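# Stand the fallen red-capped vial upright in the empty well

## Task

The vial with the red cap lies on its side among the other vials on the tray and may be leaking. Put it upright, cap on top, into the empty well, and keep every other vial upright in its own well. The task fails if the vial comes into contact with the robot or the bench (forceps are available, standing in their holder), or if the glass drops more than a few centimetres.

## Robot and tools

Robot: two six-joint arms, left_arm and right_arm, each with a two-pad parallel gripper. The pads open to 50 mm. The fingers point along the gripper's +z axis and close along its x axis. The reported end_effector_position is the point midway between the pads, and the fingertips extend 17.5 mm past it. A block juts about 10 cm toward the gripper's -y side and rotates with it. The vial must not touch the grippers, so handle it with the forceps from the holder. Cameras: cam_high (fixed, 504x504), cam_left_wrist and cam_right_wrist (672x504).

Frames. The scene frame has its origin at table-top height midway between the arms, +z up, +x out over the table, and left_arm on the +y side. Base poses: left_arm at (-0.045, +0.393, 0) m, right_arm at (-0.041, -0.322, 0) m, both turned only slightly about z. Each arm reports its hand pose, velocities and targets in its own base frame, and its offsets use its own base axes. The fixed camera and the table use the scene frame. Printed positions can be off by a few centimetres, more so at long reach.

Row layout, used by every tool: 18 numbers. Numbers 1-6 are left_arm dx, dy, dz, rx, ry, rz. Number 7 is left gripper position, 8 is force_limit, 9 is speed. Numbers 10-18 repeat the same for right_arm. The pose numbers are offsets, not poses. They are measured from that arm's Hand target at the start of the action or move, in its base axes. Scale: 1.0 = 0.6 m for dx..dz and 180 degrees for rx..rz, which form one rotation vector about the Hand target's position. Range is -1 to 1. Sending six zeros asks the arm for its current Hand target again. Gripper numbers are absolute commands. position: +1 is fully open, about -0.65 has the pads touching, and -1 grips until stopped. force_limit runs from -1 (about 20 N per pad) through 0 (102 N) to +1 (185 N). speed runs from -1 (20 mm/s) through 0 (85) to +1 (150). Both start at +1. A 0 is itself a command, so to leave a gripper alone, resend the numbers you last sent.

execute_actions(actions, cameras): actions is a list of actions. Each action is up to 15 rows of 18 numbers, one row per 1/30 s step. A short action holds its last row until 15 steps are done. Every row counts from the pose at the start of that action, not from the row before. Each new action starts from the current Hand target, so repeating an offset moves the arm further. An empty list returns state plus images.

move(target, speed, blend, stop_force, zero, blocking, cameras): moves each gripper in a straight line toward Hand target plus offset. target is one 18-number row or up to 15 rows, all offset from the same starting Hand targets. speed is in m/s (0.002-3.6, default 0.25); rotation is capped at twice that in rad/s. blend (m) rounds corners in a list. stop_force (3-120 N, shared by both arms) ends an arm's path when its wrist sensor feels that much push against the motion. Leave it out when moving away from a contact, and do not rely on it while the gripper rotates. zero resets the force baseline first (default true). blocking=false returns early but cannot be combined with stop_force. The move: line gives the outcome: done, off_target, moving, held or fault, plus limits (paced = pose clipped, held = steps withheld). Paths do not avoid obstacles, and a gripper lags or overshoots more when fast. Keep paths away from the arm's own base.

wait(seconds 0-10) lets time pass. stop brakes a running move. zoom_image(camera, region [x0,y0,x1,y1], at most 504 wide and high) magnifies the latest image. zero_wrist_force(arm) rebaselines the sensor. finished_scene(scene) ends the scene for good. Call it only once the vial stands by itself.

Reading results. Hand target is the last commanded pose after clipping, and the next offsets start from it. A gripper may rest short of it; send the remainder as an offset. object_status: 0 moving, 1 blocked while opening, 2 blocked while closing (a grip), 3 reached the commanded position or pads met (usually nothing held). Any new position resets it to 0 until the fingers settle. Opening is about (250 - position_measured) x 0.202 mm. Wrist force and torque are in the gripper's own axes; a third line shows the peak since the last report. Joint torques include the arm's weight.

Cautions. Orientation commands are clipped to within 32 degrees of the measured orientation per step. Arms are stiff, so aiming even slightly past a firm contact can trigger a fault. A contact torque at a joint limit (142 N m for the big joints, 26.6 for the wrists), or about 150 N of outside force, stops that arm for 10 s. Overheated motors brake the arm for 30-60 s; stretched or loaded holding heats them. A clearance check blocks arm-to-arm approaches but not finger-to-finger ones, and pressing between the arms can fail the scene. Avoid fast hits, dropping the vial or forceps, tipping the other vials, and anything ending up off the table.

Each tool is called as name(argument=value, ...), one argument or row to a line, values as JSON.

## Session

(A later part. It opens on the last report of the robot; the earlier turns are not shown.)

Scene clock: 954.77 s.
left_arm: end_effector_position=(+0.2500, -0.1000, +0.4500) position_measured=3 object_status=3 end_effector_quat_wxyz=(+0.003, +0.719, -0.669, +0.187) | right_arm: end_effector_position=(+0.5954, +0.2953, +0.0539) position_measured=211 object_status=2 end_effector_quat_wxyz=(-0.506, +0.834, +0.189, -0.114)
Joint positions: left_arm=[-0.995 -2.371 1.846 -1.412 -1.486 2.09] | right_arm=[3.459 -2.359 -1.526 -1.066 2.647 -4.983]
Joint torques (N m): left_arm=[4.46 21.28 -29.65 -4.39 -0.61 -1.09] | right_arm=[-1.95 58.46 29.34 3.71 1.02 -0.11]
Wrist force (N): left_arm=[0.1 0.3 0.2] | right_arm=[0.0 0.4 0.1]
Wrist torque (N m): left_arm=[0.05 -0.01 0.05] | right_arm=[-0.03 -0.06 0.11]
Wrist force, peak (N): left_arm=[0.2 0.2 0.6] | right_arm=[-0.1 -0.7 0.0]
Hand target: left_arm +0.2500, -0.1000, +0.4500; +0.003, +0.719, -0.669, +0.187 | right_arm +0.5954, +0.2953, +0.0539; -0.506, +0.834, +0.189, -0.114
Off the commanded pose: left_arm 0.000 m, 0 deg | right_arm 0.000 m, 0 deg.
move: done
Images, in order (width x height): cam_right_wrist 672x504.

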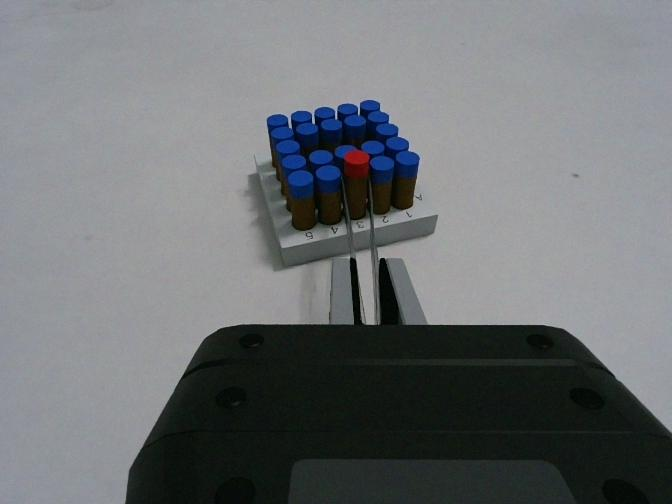

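move(
  target=[0,0,0,0,0,0,1,1,1,0,0,-0.0067,0,0,0,-1,-1,-1],
  speed=0.01,
  stop_force=3,
  cameras=["cam_right_wrist"],
)

zoom_image(
  camera="cam_right_wrist",
  region=[310, 120, 400, 220],
)

zoom_image(
  camera="cam_right_wrist",
  region=[330, 175, 380, 225],
)

Scene clock: 968.03 s.
left_arm: end_effector_position=(+0.2500, -0.1000, +0.4500) position_measured=3 object_status=3 end_effector_quat_wxyz=(+0.003, +0.719, -0.669, +0.187) | right_arm: end_effector_position=(+0.5954, +0.2953, +0.0499) position_measured=211 object_status=2 end_effector_quat_wxyz=(-0.506, +0.834, +0.189, -0.114)
Joint positions: left_arm=[-0.995 -2.371 1.846 -1.412 -1.486 2.09] | right_arm=[3.459 -2.365 -1.527 -1.059 2.647 -4.983]
Joint torques (N m): left_arm=[5.08 21.71 -29.68 -4.41 -0.69 -1.03] | right_arm=[2.97 60.57 8.06 1.67 3.58 3.05]
Wrist force (N): left_arm=[0.0 0.0 0.2] | right_arm=[0.0 0.3 0.0]
Wrist torque (N m): left_arm=[0.00 0.01 0.05] | right_arm=[-0.03 -0.06 0.11]
Wrist force, peak (N): left_arm=[0.2 0.1 0.5] | right_arm=[0.0 0.7 0.4]
Hand target: left_arm +0.2500, -0.1000, +0.4500; +0.003, +0.719, -0.669, +0.187 | right_arm +0.5954, +0.2953, +0.0499; -0.506, +0.834, +0.189, -0.114
Off the commanded pose: left_arm 0.000 m, 0 deg | right_arm 0.000 m, 0 deg.
move: done
Images, in order (width x height): cam_right_wrist 672x504.

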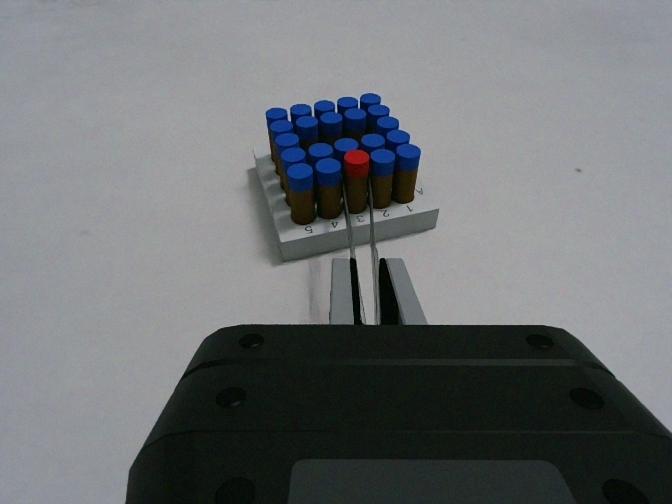

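Scaled by 5.040 from the camera's 672x504 image, which has a finer 960x720 frame.

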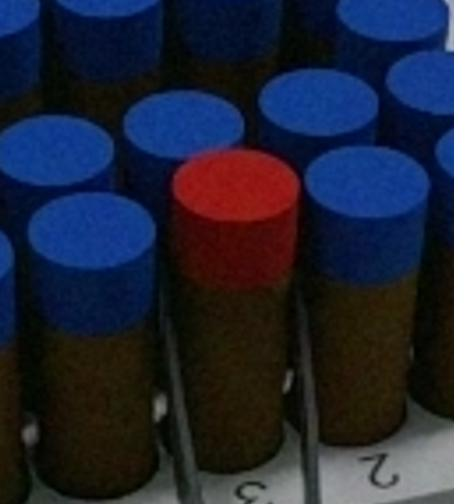

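Scaled by 10.080 from the camera's 672x504 image, which has a finer 960x720 frame.

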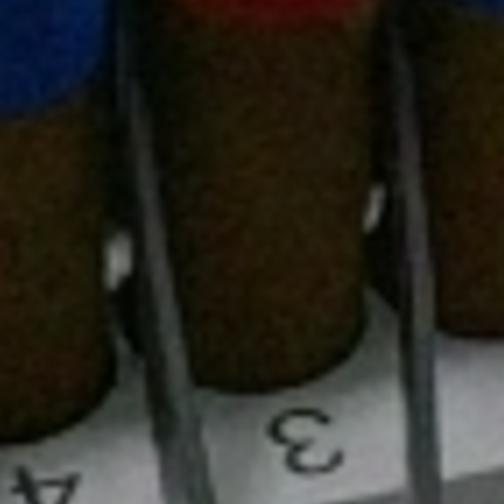

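move(
  target=[0,0,0,0,0,0,1,1,1,0,0,-0.0042,0,0,0,-1,-1,-1],
  speed=0.01,
  stop_force=3,
  cameras=["cam_right_wrist"],
)

zoom_image(
  camera="cam_right_wrist",
  region=[310, 120, 400, 220],
)

Scene clock: 975.83 s.
left_arm: end_effector_position=(+0.2500, -0.1000, +0.4500) position_measured=3 object_status=3 end_effector_quat_wxyz=(+0.003, +0.719, -0.669, +0.187) | right_arm: end_effector_position=(+0.5954, +0.2953, +0.0473) position_measured=211 object_status=2 end_effector_quat_wxyz=(-0.506, +0.834, +0.189, -0.114)
Joint positions: left_arm=[-0.995 -2.371 1.846 -1.412 -1.486 2.09] | right_arm=[3.459 -2.369 -1.527 -1.054 2.647 -4.982]
Joint torques (N m): left_arm=[5.11 21.9 -28.88 -4.43 -0.59 -1] | right_arm=[2.95 57.25 6.9 1.92 3.51 2.77]
Wrist force (N): left_arm=[0.2 0.2 0.1] | right_arm=[0.1 -0.1 -0.1]
Wrist torque (N m): left_arm=[0.04 -0.01 0.05] | right_arm=[-0.04 -0.09 0.11]
Wrist force, peak (N): left_arm=[0.2 0.0 0.6] | right_arm=[0.3 0.5 0.3]
Hand target: left_arm +0.2500, -0.1000, +0.4500; +0.003, +0.719, -0.669, +0.187 | right_arm +0.5954, +0.2953, +0.0474; -0.506, +0.834, +0.189, -0.114
Off the commanded pose: left_arm 0.000 m, 0 deg | right_arm 0.000 m, 0 deg.
move: done
Images, in order (width x height): cam_right_wrist 672x504.

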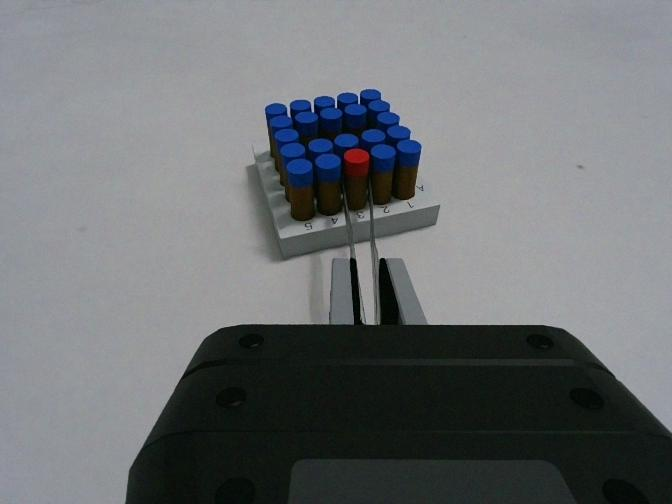

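Scaled by 5.040 from the camera's 672x504 image, which has a finer 960x720 frame.

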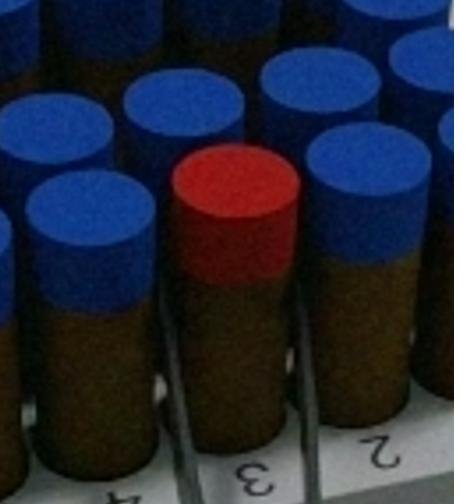

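move(
  target=[
    [0,0,0,0,0,0,1,1,1,0,0,0,0,0,0,-0.36,-1,-1],
    [0,0,0,0,0,0,1,1,1,0,0,0,0,0,0,-0.345,-1,-1],
    [0,0,0,0,0,0,1,1,1,0,0,0,0,0,0,-0.333,-1,-1],
  ],
  speed=0.02,
  cameras=["cam_right_wrist"],
)

zoom_image(
  camera="cam_right_wrist",
  region=[310, 120, 400, 220],
)

Scene clock: 992.83 s.
left_arm: end_effector_position=(+0.2500, -0.1000, +0.4500) position_measured=3 object_status=3 end_effector_quat_wxyz=(+0.003, +0.719, -0.669, +0.187) | right_arm: end_effector_position=(+0.5954, +0.2953, +0.0474) position_measured=202 object_status=3 end_effector_quat_wxyz=(-0.506, +0.834, +0.189, -0.114)
Joint positions: left_arm=[-0.995 -2.371 1.846 -1.412 -1.486 2.09] | right_arm=[3.459 -2.369 -1.527 -1.054 2.647 -4.982]
Joint torques (N m): left_arm=[4.54 21.62 -29.26 -4.38 -0.58 -0.94] | right_arm=[2.16 59.67 7.01 1.7 3.49 2.87]
Wrist force (N): left_arm=[0.0 0.1 0.1] | right_arm=[0.0 0.0 0.1]
Wrist torque (N m): left_arm=[0.02 0.01 0.06] | right_arm=[-0.07 -0.08 0.11]
Wrist force, peak (N): left_arm=[0.3 0.3 0.5] | right_arm=[0.2 0.3 0.2]
Hand target: left_arm +0.2500, -0.1000, +0.4500; +0.003, +0.719, -0.669, +0.187 | right_arm +0.5954, +0.2953, +0.0474; -0.506, +0.834, +0.189, -0.114
Off the commanded pose: left_arm 0.000 m, 0 deg | right_arm 0.000 m, 0 deg.
move: done
Images, in order (width x height): cam_right_wrist 672x504.

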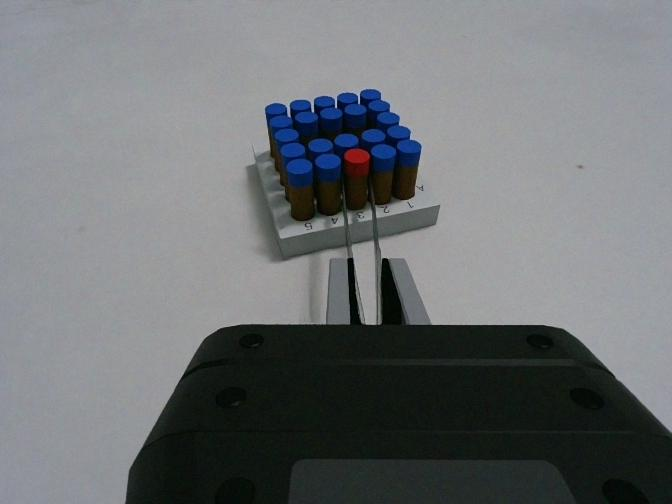

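Scaled by 5.040 from the camera's 672x504 image, which has a finer 960x720 frame.

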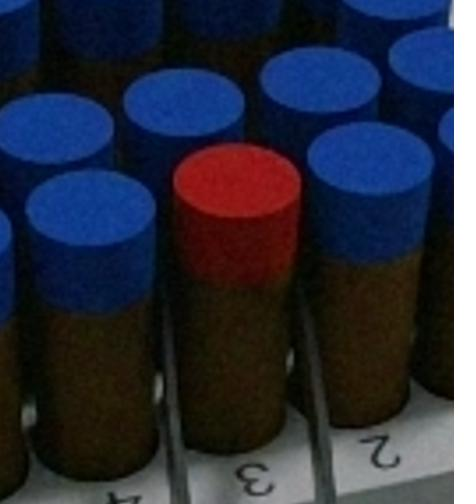

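move(
  target=[0,0,0,0,0,0,1,1,1,0.0197,-0.0412,0.0095,0,0,0,-0.333,-1,-1],
  speed=0.02,
  cameras=["cam_right_wrist"],
)

zoom_image(
  camera="cam_right_wrist",
  region=[280, 60, 430, 210],
)

Scene clock: 998.73 s.
left_arm: end_effector_position=(+0.2500, -0.1000, +0.4500) position_measured=3 object_status=3 end_effector_quat_wxyz=(+0.003, +0.719, -0.669, +0.187) | right_arm: end_effector_position=(+0.6021, +0.2814, +0.0506) position_measured=202 object_status=3 end_effector_quat_wxyz=(-0.506, +0.834, +0.188, -0.114)
Joint positions: left_arm=[-0.995 -2.371 1.846 -1.412 -1.486 2.09] | right_arm=[3.437 -2.368 -1.504 -1.117 2.641 -5.027]
Joint torques (N m): left_arm=[4.29 21.34 -28.86 -4.34 -0.56 -1.01] | right_arm=[-1.27 58.56 25.48 3.64 1.2 -0.68]
Wrist force (N): left_arm=[0.0 0.1 0.2] | right_arm=[-0.1 0.6 0.3]
Wrist torque (N m): left_arm=[0.02 0.01 0.05] | right_arm=[0.01 -0.06 0.10]
Wrist force, peak (N): left_arm=[0.0 0.0 0.6] | right_arm=[0.1 0.8 -0.7]
Hand target: left_arm +0.2500, -0.1000, +0.4500; +0.003, +0.719, -0.669, +0.187 | right_arm +0.6021, +0.2814, +0.0506; -0.506, +0.834, +0.188, -0.114 (not the last commanded pose)
Off the commanded pose: left_arm 0.000 m, 0 deg | right_arm 0.012 m, 0 deg.
move: held (right_arm; a check stopped the path); limits=held
pose unreachable (right arm): on one or more control steps of this call, first in action 0 (counted from 0), this arm could not follow its commanded pose, so it was not sent that pose on those steps. It may still have moved: this result reports where it is.
cause: moving toward the commanded pose would bring two parts of the arm too close to each other (its gripper and another part of the arm, with joints 4 (wrist 1) to 6 (wrist 3) between them, 2 mm apart when it was first held).
Images, in order (width x height): cam_right_wrist 672x504.

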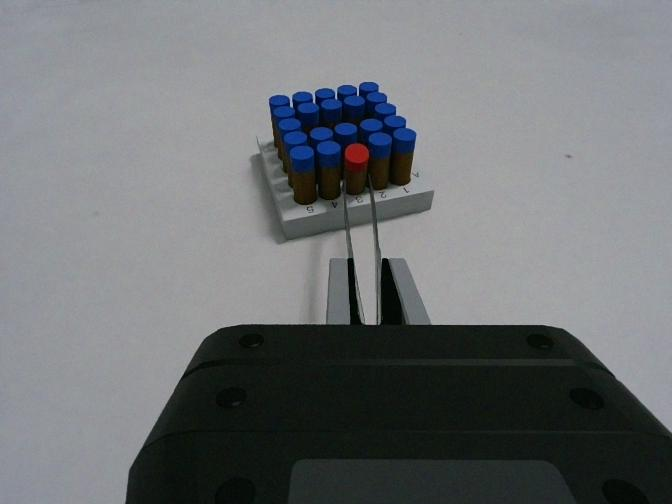

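Scaled by 3.360 from the camera's 672x504 image, which has a finer 960x720 frame.

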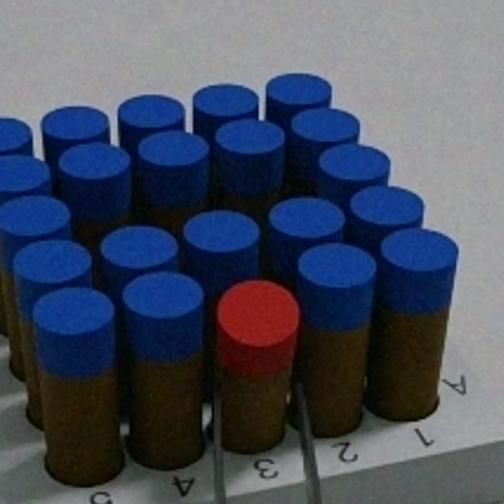

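move(
  target=[
    [0,0,0,0,0,0,1,1,1,0,0,0,0,0,0,-0.322,-1,-1],
    [0,0,0,0,0,0,1,1,1,-0.0035,-0.0085,0.001,0,0,-0.00833,-0.322,-1,-1],
    [0,0,0,0,0,0,1,1,1,0.0022,-0.0247,0.0047,0,0,-0.01667,-0.322,-1,-1],
  ],
  speed=0.03,
  blend=[0,0.003,0],
  cameras=["cam_right_wrist"],
)

zoom_image(
  camera="cam_right_wrist",
  region=[280, 60, 430, 210],
)

Scene clock: 1020.43 s.
left_arm: end_effector_position=(+0.2500, -0.1000, +0.4500) position_measured=3 object_status=3 end_effector_quat_wxyz=(+0.003, +0.719, -0.669, +0.187) | right_arm: end_effector_position=(+0.6034, +0.2665, +0.0535) position_measured=201 object_status=3 end_effector_quat_wxyz=(-0.509, +0.838, +0.166, -0.101)
Joint positions: left_arm=[-0.995 -2.371 1.846 -1.412 -1.486 2.09] | right_arm=[3.413 -2.349 -1.551 -1.038 2.649 -4.968]
Joint torques (N m): left_arm=[4.1 21.57 -28.72 -4.36 -0.52 -0.99] | right_arm=[5.1 50.2 19.94 1.61 3.63 -0.47]
Wrist force (N): left_arm=[0.0 0.0 0.2] | right_arm=[0.2 0.3 0.0]
Wrist torque (N m): left_arm=[0.01 0.01 0.06] | right_arm=[0.01 -0.09 0.04]
Wrist force, peak (N): left_arm=[0.2 0.1 0.6] | right_arm=[0.2 1.0 0.7]
Hand target: left_arm +0.2500, -0.1000, +0.4500; +0.003, +0.719, -0.669, +0.187 | right_arm +0.6034, +0.2666, +0.0534; -0.509, +0.838, +0.167, -0.101
Off the commanded pose: left_arm 0.000 m, 0 deg | right_arm 0.000 m, 0 deg.
move: done
Images, in order (width x height): cam_right_wrist 672x504.

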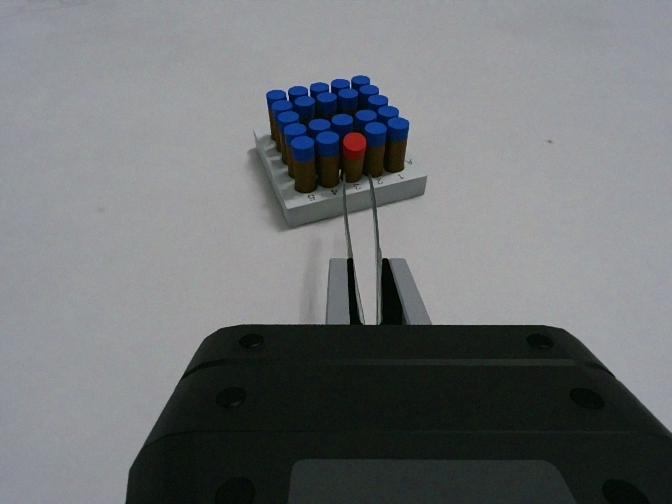

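Scaled by 3.360 from the camera's 672x504 image, which has a finer 960x720 frame.

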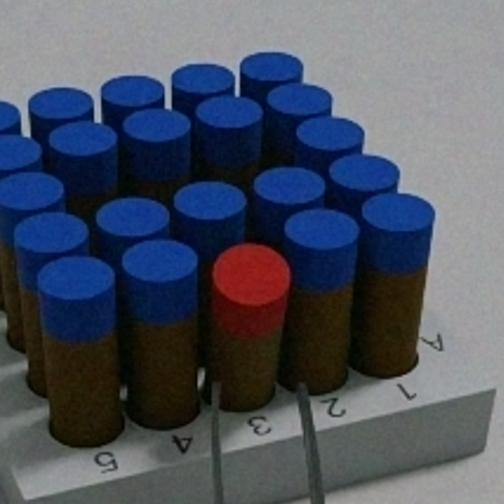

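move(
  target=[
    [0,0,0,0,0,0,1,1,1,0,0,0,0,0,0,-0.37,-1,-1],
    [0,0,0,0,0,0,1,1,1,-0.0079,0.01473,0,0,0,0,-0.37,-1,-1],
  ],
  speed=0.03,
  cameras=["cam_right_wrist"],
)

zoom_image(
  camera="cam_right_wrist",
  region=[310, 120, 400, 220],
)

Scene clock: 1042.37 s.
left_arm: end_effector_position=(+0.2500, -0.1000, +0.4500) position_measured=3 object_status=3 end_effector_quat_wxyz=(+0.003, +0.719, -0.669, +0.187) | right_arm: end_effector_position=(+0.5986, +0.2755, +0.0534) position_measured=208 object_status=3 end_effector_quat_wxyz=(-0.509, +0.838, +0.166, -0.101)
Joint positions: left_arm=[-0.995 -2.371 1.846 -1.412 -1.486 2.09] | right_arm=[3.428 -2.346 -1.567 -0.999 2.652 -4.938]
Joint torques (N m): left_arm=[4.3 21.63 -28.99 -4.3 -0.49 -0.97] | right_arm=[-6.44 55.15 23.75 0.94 3.15 -2.1]
Wrist force (N): left_arm=[-0.1 0.0 0.2] | right_arm=[0.4 0.7 0.3]
Wrist torque (N m): left_arm=[0.01 0.03 0.06] | right_arm=[0.06 -0.12 0.04]
Wrist force, peak (N): left_arm=[0.3 0.0 0.5] | right_arm=[0.6 0.6 0.6]
Hand target: left_arm +0.2500, -0.1000, +0.4500; +0.003, +0.719, -0.669, +0.187 | right_arm +0.5987, +0.2754, +0.0534; -0.509, +0.838, +0.167, -0.101
Off the commanded pose: left_arm 0.000 m, 0 deg | right_arm 0.000 m, 0 deg.
move: done
Images, in order (width x height): cam_right_wrist 672x504.

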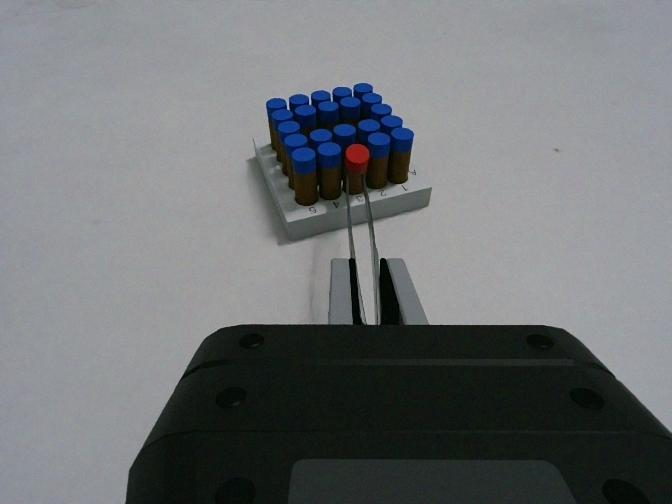

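Scaled by 5.040 from the camera's 672x504 image, which has a finer 960x720 frame.

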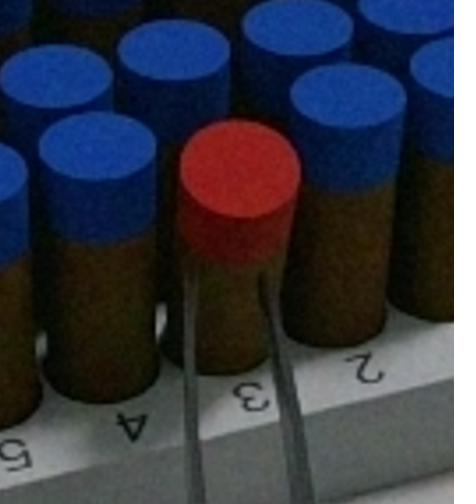

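move(
  target=[0,0,0,0,0,0,1,1,1,-0.0054,0.01128,0,0,0,0,-0.37,-1,-1],
  speed=0.015,
  stop_force=4,
  cameras=["cam_right_wrist"],
)

zoom_image(
  camera="cam_right_wrist",
  region=[310, 120, 400, 220],
)

Scene clock: 1051.17 s.
left_arm: end_effector_position=(+0.2500, -0.1000, +0.4500) position_measured=3 object_status=3 end_effector_quat_wxyz=(+0.003, +0.719, -0.669, +0.187) | right_arm: end_effector_position=(+0.5954, +0.2822, +0.0534) position_measured=208 object_status=3 end_effector_quat_wxyz=(-0.509, +0.838, +0.167, -0.101)
Joint positions: left_arm=[-0.995 -2.371 1.846 -1.412 -1.486 2.09] | right_arm=[3.439 -2.344 -1.578 -0.97 2.654 -4.916]
Joint torques (N m): left_arm=[3.77 21.74 -29.16 -4.31 -0.45 -0.92] | right_arm=[-8.58 53.68 30.22 1.78 1.21 -2.57]
Wrist force (N): left_arm=[0.1 -0.1 0.4] | right_arm=[0.3 0.6 0.3]
Wrist torque (N m): left_arm=[-0.02 0.00 0.05] | right_arm=[0.06 -0.12 0.05]
Wrist force, peak (N): left_arm=[0.0 0.0 0.6] | right_arm=[0.4 1.0 0.5]
Hand target: left_arm +0.2500, -0.1000, +0.4500; +0.003, +0.719, -0.669, +0.187 | right_arm +0.5954, +0.2822, +0.0534; -0.509, +0.838, +0.167, -0.101
Off the commanded pose: left_arm 0.000 m, 0 deg | right_arm 0.000 m, 0 deg.
move: done
Images, in order (width x height): cam_right_wrist 672x504.

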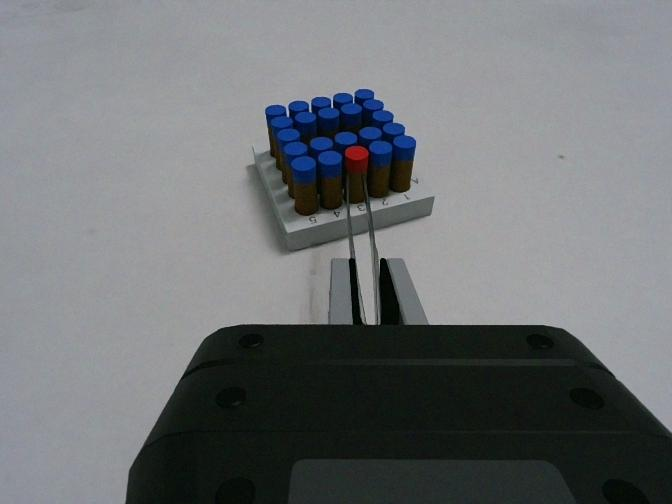

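Scaled by 5.040 from the camera's 672x504 image, which has a finer 960x720 frame.

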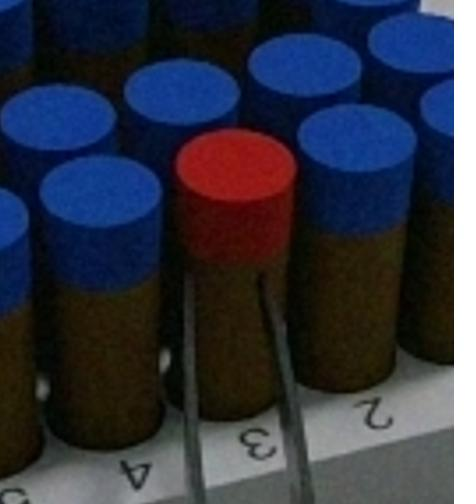

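move(
  target=[0,0,0,0,0,0,1,1,1,0.0108,-0.02256,0,0,0,0,-0.37,-1,-1],
  speed=0.02,
  cameras=["cam_right_wrist"],
)

zoom_image(
  camera="cam_right_wrist",
  region=[310, 100, 400, 200],
)

Scene clock: 1057.77 s.
left_arm: end_effector_position=(+0.2500, -0.1000, +0.4500) position_measured=3 object_status=3 end_effector_quat_wxyz=(+0.003, +0.719, -0.669, +0.187) | right_arm: end_effector_position=(+0.6020, +0.2686, +0.0534) position_measured=208 object_status=3 end_effector_quat_wxyz=(-0.509, +0.838, +0.167, -0.101)
Joint positions: left_arm=[-0.995 -2.371 1.846 -1.412 -1.486 2.09] | right_arm=[3.417 -2.348 -1.556 -1.029 2.649 -4.962]
Joint torques (N m): left_arm=[3.93 21.83 -28.31 -4.36 -0.46 -1.08] | right_arm=[3.32 47.9 15.88 4.46 1.62 3.07]
Wrist force (N): left_arm=[0.2 0.2 0.3] | right_arm=[0.3 0.5 0.2]
Wrist torque (N m): left_arm=[0.03 -0.02 0.05] | right_arm=[0.04 -0.11 0.13]
Wrist force, peak (N): left_arm=[0.3 0.1 0.6] | right_arm=[0.3 1.0 0.4]
Hand target: left_arm +0.2500, -0.1000, +0.4500; +0.003, +0.719, -0.669, +0.187 | right_arm +0.6019, +0.2687, +0.0534; -0.509, +0.838, +0.167, -0.101
Off the commanded pose: left_arm 0.000 m, 0 deg | right_arm 0.000 m, 0 deg.
move: done
Images, in order (width x height): cam_right_wrist 672x504.

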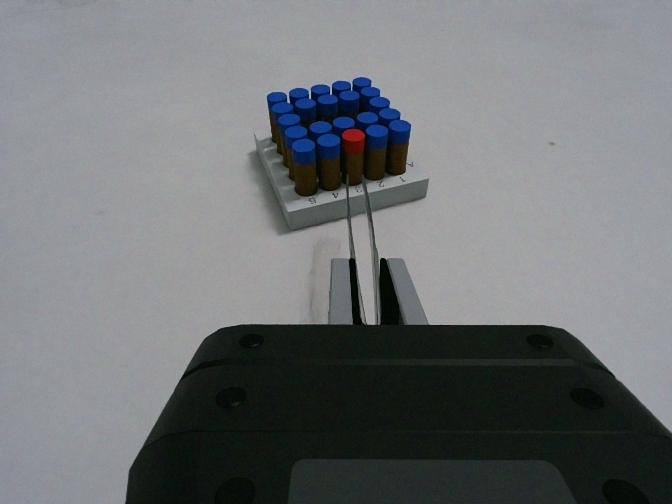

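Scaled by 5.040 from the camera's 672x504 image, which has a finer 960x720 frame.

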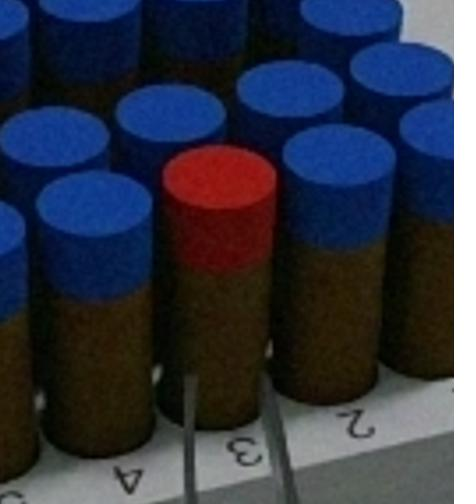

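move(
  target=[0,0,0,0,0,0,1,1,1,0,-0.01,0.09,0,0,0,-0.37,-1,-1],
  speed=0.1,
  cameras=["cam_high","cam_right_wrist"],
)

zoom_image(
  camera="cam_right_wrist",
  region=[250, 120, 430, 262],
)

Scene clock: 1065.33 s.
left_arm: end_effector_position=(+0.2500, -0.1000, +0.4500) position_measured=3 object_status=3 end_effector_quat_wxyz=(+0.003, +0.719, -0.669, +0.187) | right_arm: end_effector_position=(+0.6021, +0.2626, +0.1075) position_measured=208 object_status=3 end_effector_quat_wxyz=(-0.509, +0.838, +0.167, -0.101)
Joint positions: left_arm=[-0.995 -2.371 1.846 -1.412 -1.486 2.09] | right_arm=[3.408 -2.263 -1.536 -1.149 2.647 -4.979]
Joint torques (N m): left_arm=[3.98 21.35 -29.11 -4.4 -0.5 -1] | right_arm=[0.5 43.43 9.31 4.43 1.29 -0.42]
Wrist force (N): left_arm=[0.0 0.2 0.4] | right_arm=[0.2 0.2 0.2]
Wrist torque (N m): left_arm=[0.03 0.01 0.05] | right_arm=[-0.05 -0.08 0.12]
Wrist force, peak (N): left_arm=[0.3 0.2 0.6] | right_arm=[0.2 1.7 1.6]
Hand target: left_arm +0.2500, -0.1000, +0.4500; +0.003, +0.719, -0.669, +0.187 | right_arm +0.6019, +0.2627, +0.1074; -0.509, +0.838, +0.167, -0.101
Off the commanded pose: left_arm 0.000 m, 0 deg | right_arm 0.000 m, 0 deg.
move: done
Images, in order (width x height): cam_high 504x504, cam_right_wrist 672x504.

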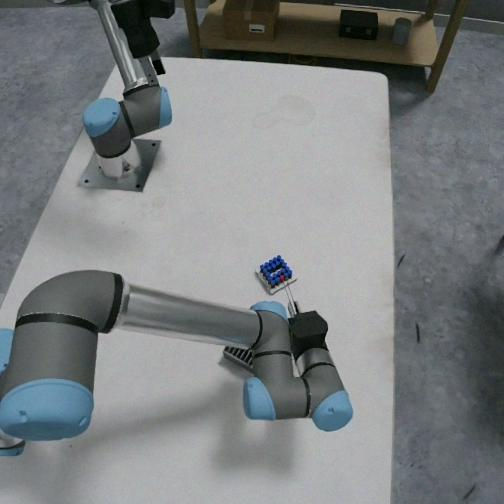

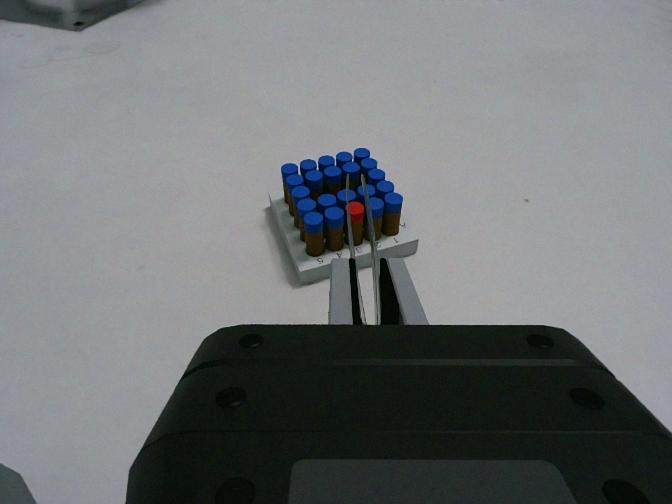

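Scaled by 2.800 from the camera's 672x504 image, which has a finer 960x720 frame.

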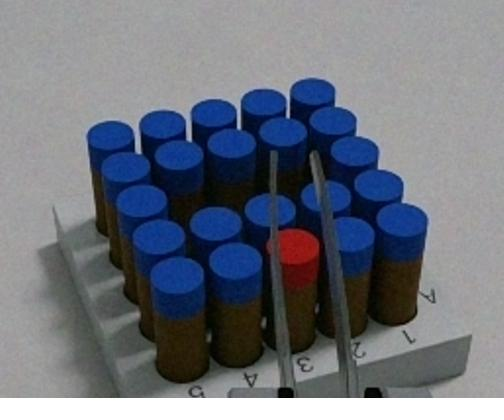

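move(
  target=[0,0,0,0,0,0,1,1,1,0.02,-0.1,0.06,0,0,-0.03,-0.37,-1,-1],
  speed=0.12,
  cameras=["cam_right_wrist"],
)

zoom_image(
  camera="cam_right_wrist",
  region=[250, 80, 430, 222],
)

Scene clock: 1071.67 s.
left_arm: end_effector_position=(+0.2500, -0.1000, +0.4500) position_measured=3 object_status=3 end_effector_quat_wxyz=(+0.003, +0.719, -0.669, +0.187) | right_arm: end_effector_position=(+0.6139, +0.2026, +0.1434) position_measured=208 object_status=3 end_effector_quat_wxyz=(-0.513, +0.845, +0.127, -0.077) end_effector_velocity=(+0.000, +0.003, +0.000) end_effector_angular_velocity=(+0.001, -0.005, +0.005)
Joint positions: left_arm=[-0.995 -2.371 1.846 -1.412 -1.486 2.09] | right_arm=[3.313 -2.193 -1.549 -1.207 2.647 -4.98]
Joint velocities: left_arm=[within noise] | right_arm=[0.005 -0.001 0.001 0.004 0 -0.001]
Joint torques (N m): left_arm=[3.94 21.5 -29.45 -4.35 -0.37 -0.93] | right_arm=[6.61 43.78 32.4 4.28 0.9 -2.22]
Wrist force (N): left_arm=[0.2 -0.1 0.4] | right_arm=[0.5 0.3 0.4]
Wrist torque (N m): left_arm=[0.00 -0.01 0.05] | right_arm=[-0.01 -0.15 0.13]
Wrist force, peak (N): left_arm=[0.3 0.1 0.5] | right_arm=[0.7 0.6 2.3]
Hand target: left_arm +0.2500, -0.1000, +0.4500; +0.003, +0.719, -0.669, +0.187 | right_arm +0.6139, +0.2027, +0.1434; -0.513, +0.845, +0.127, -0.077
Off the commanded pose: left_arm 0.000 m, 0 deg | right_arm 0.000 m, 0 deg.
move: done
Images, in order (width x height): cam_right_wrist 672x504.

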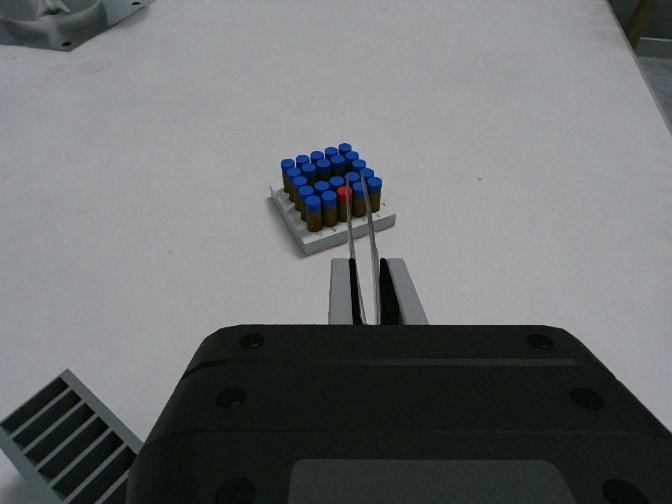

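Scaled by 2.800 from the camera's 672x504 image, which has a finer 960x720 frame.

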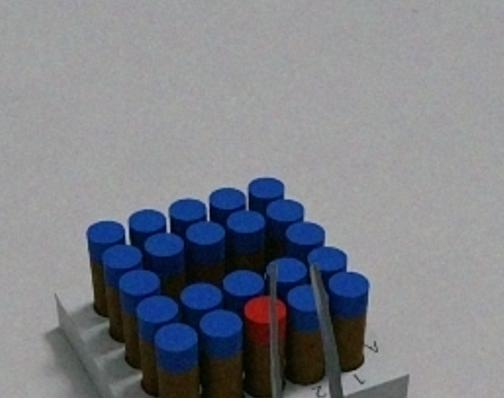

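finished_scene(
  scene=2,
)

The scene is finished: the task was done.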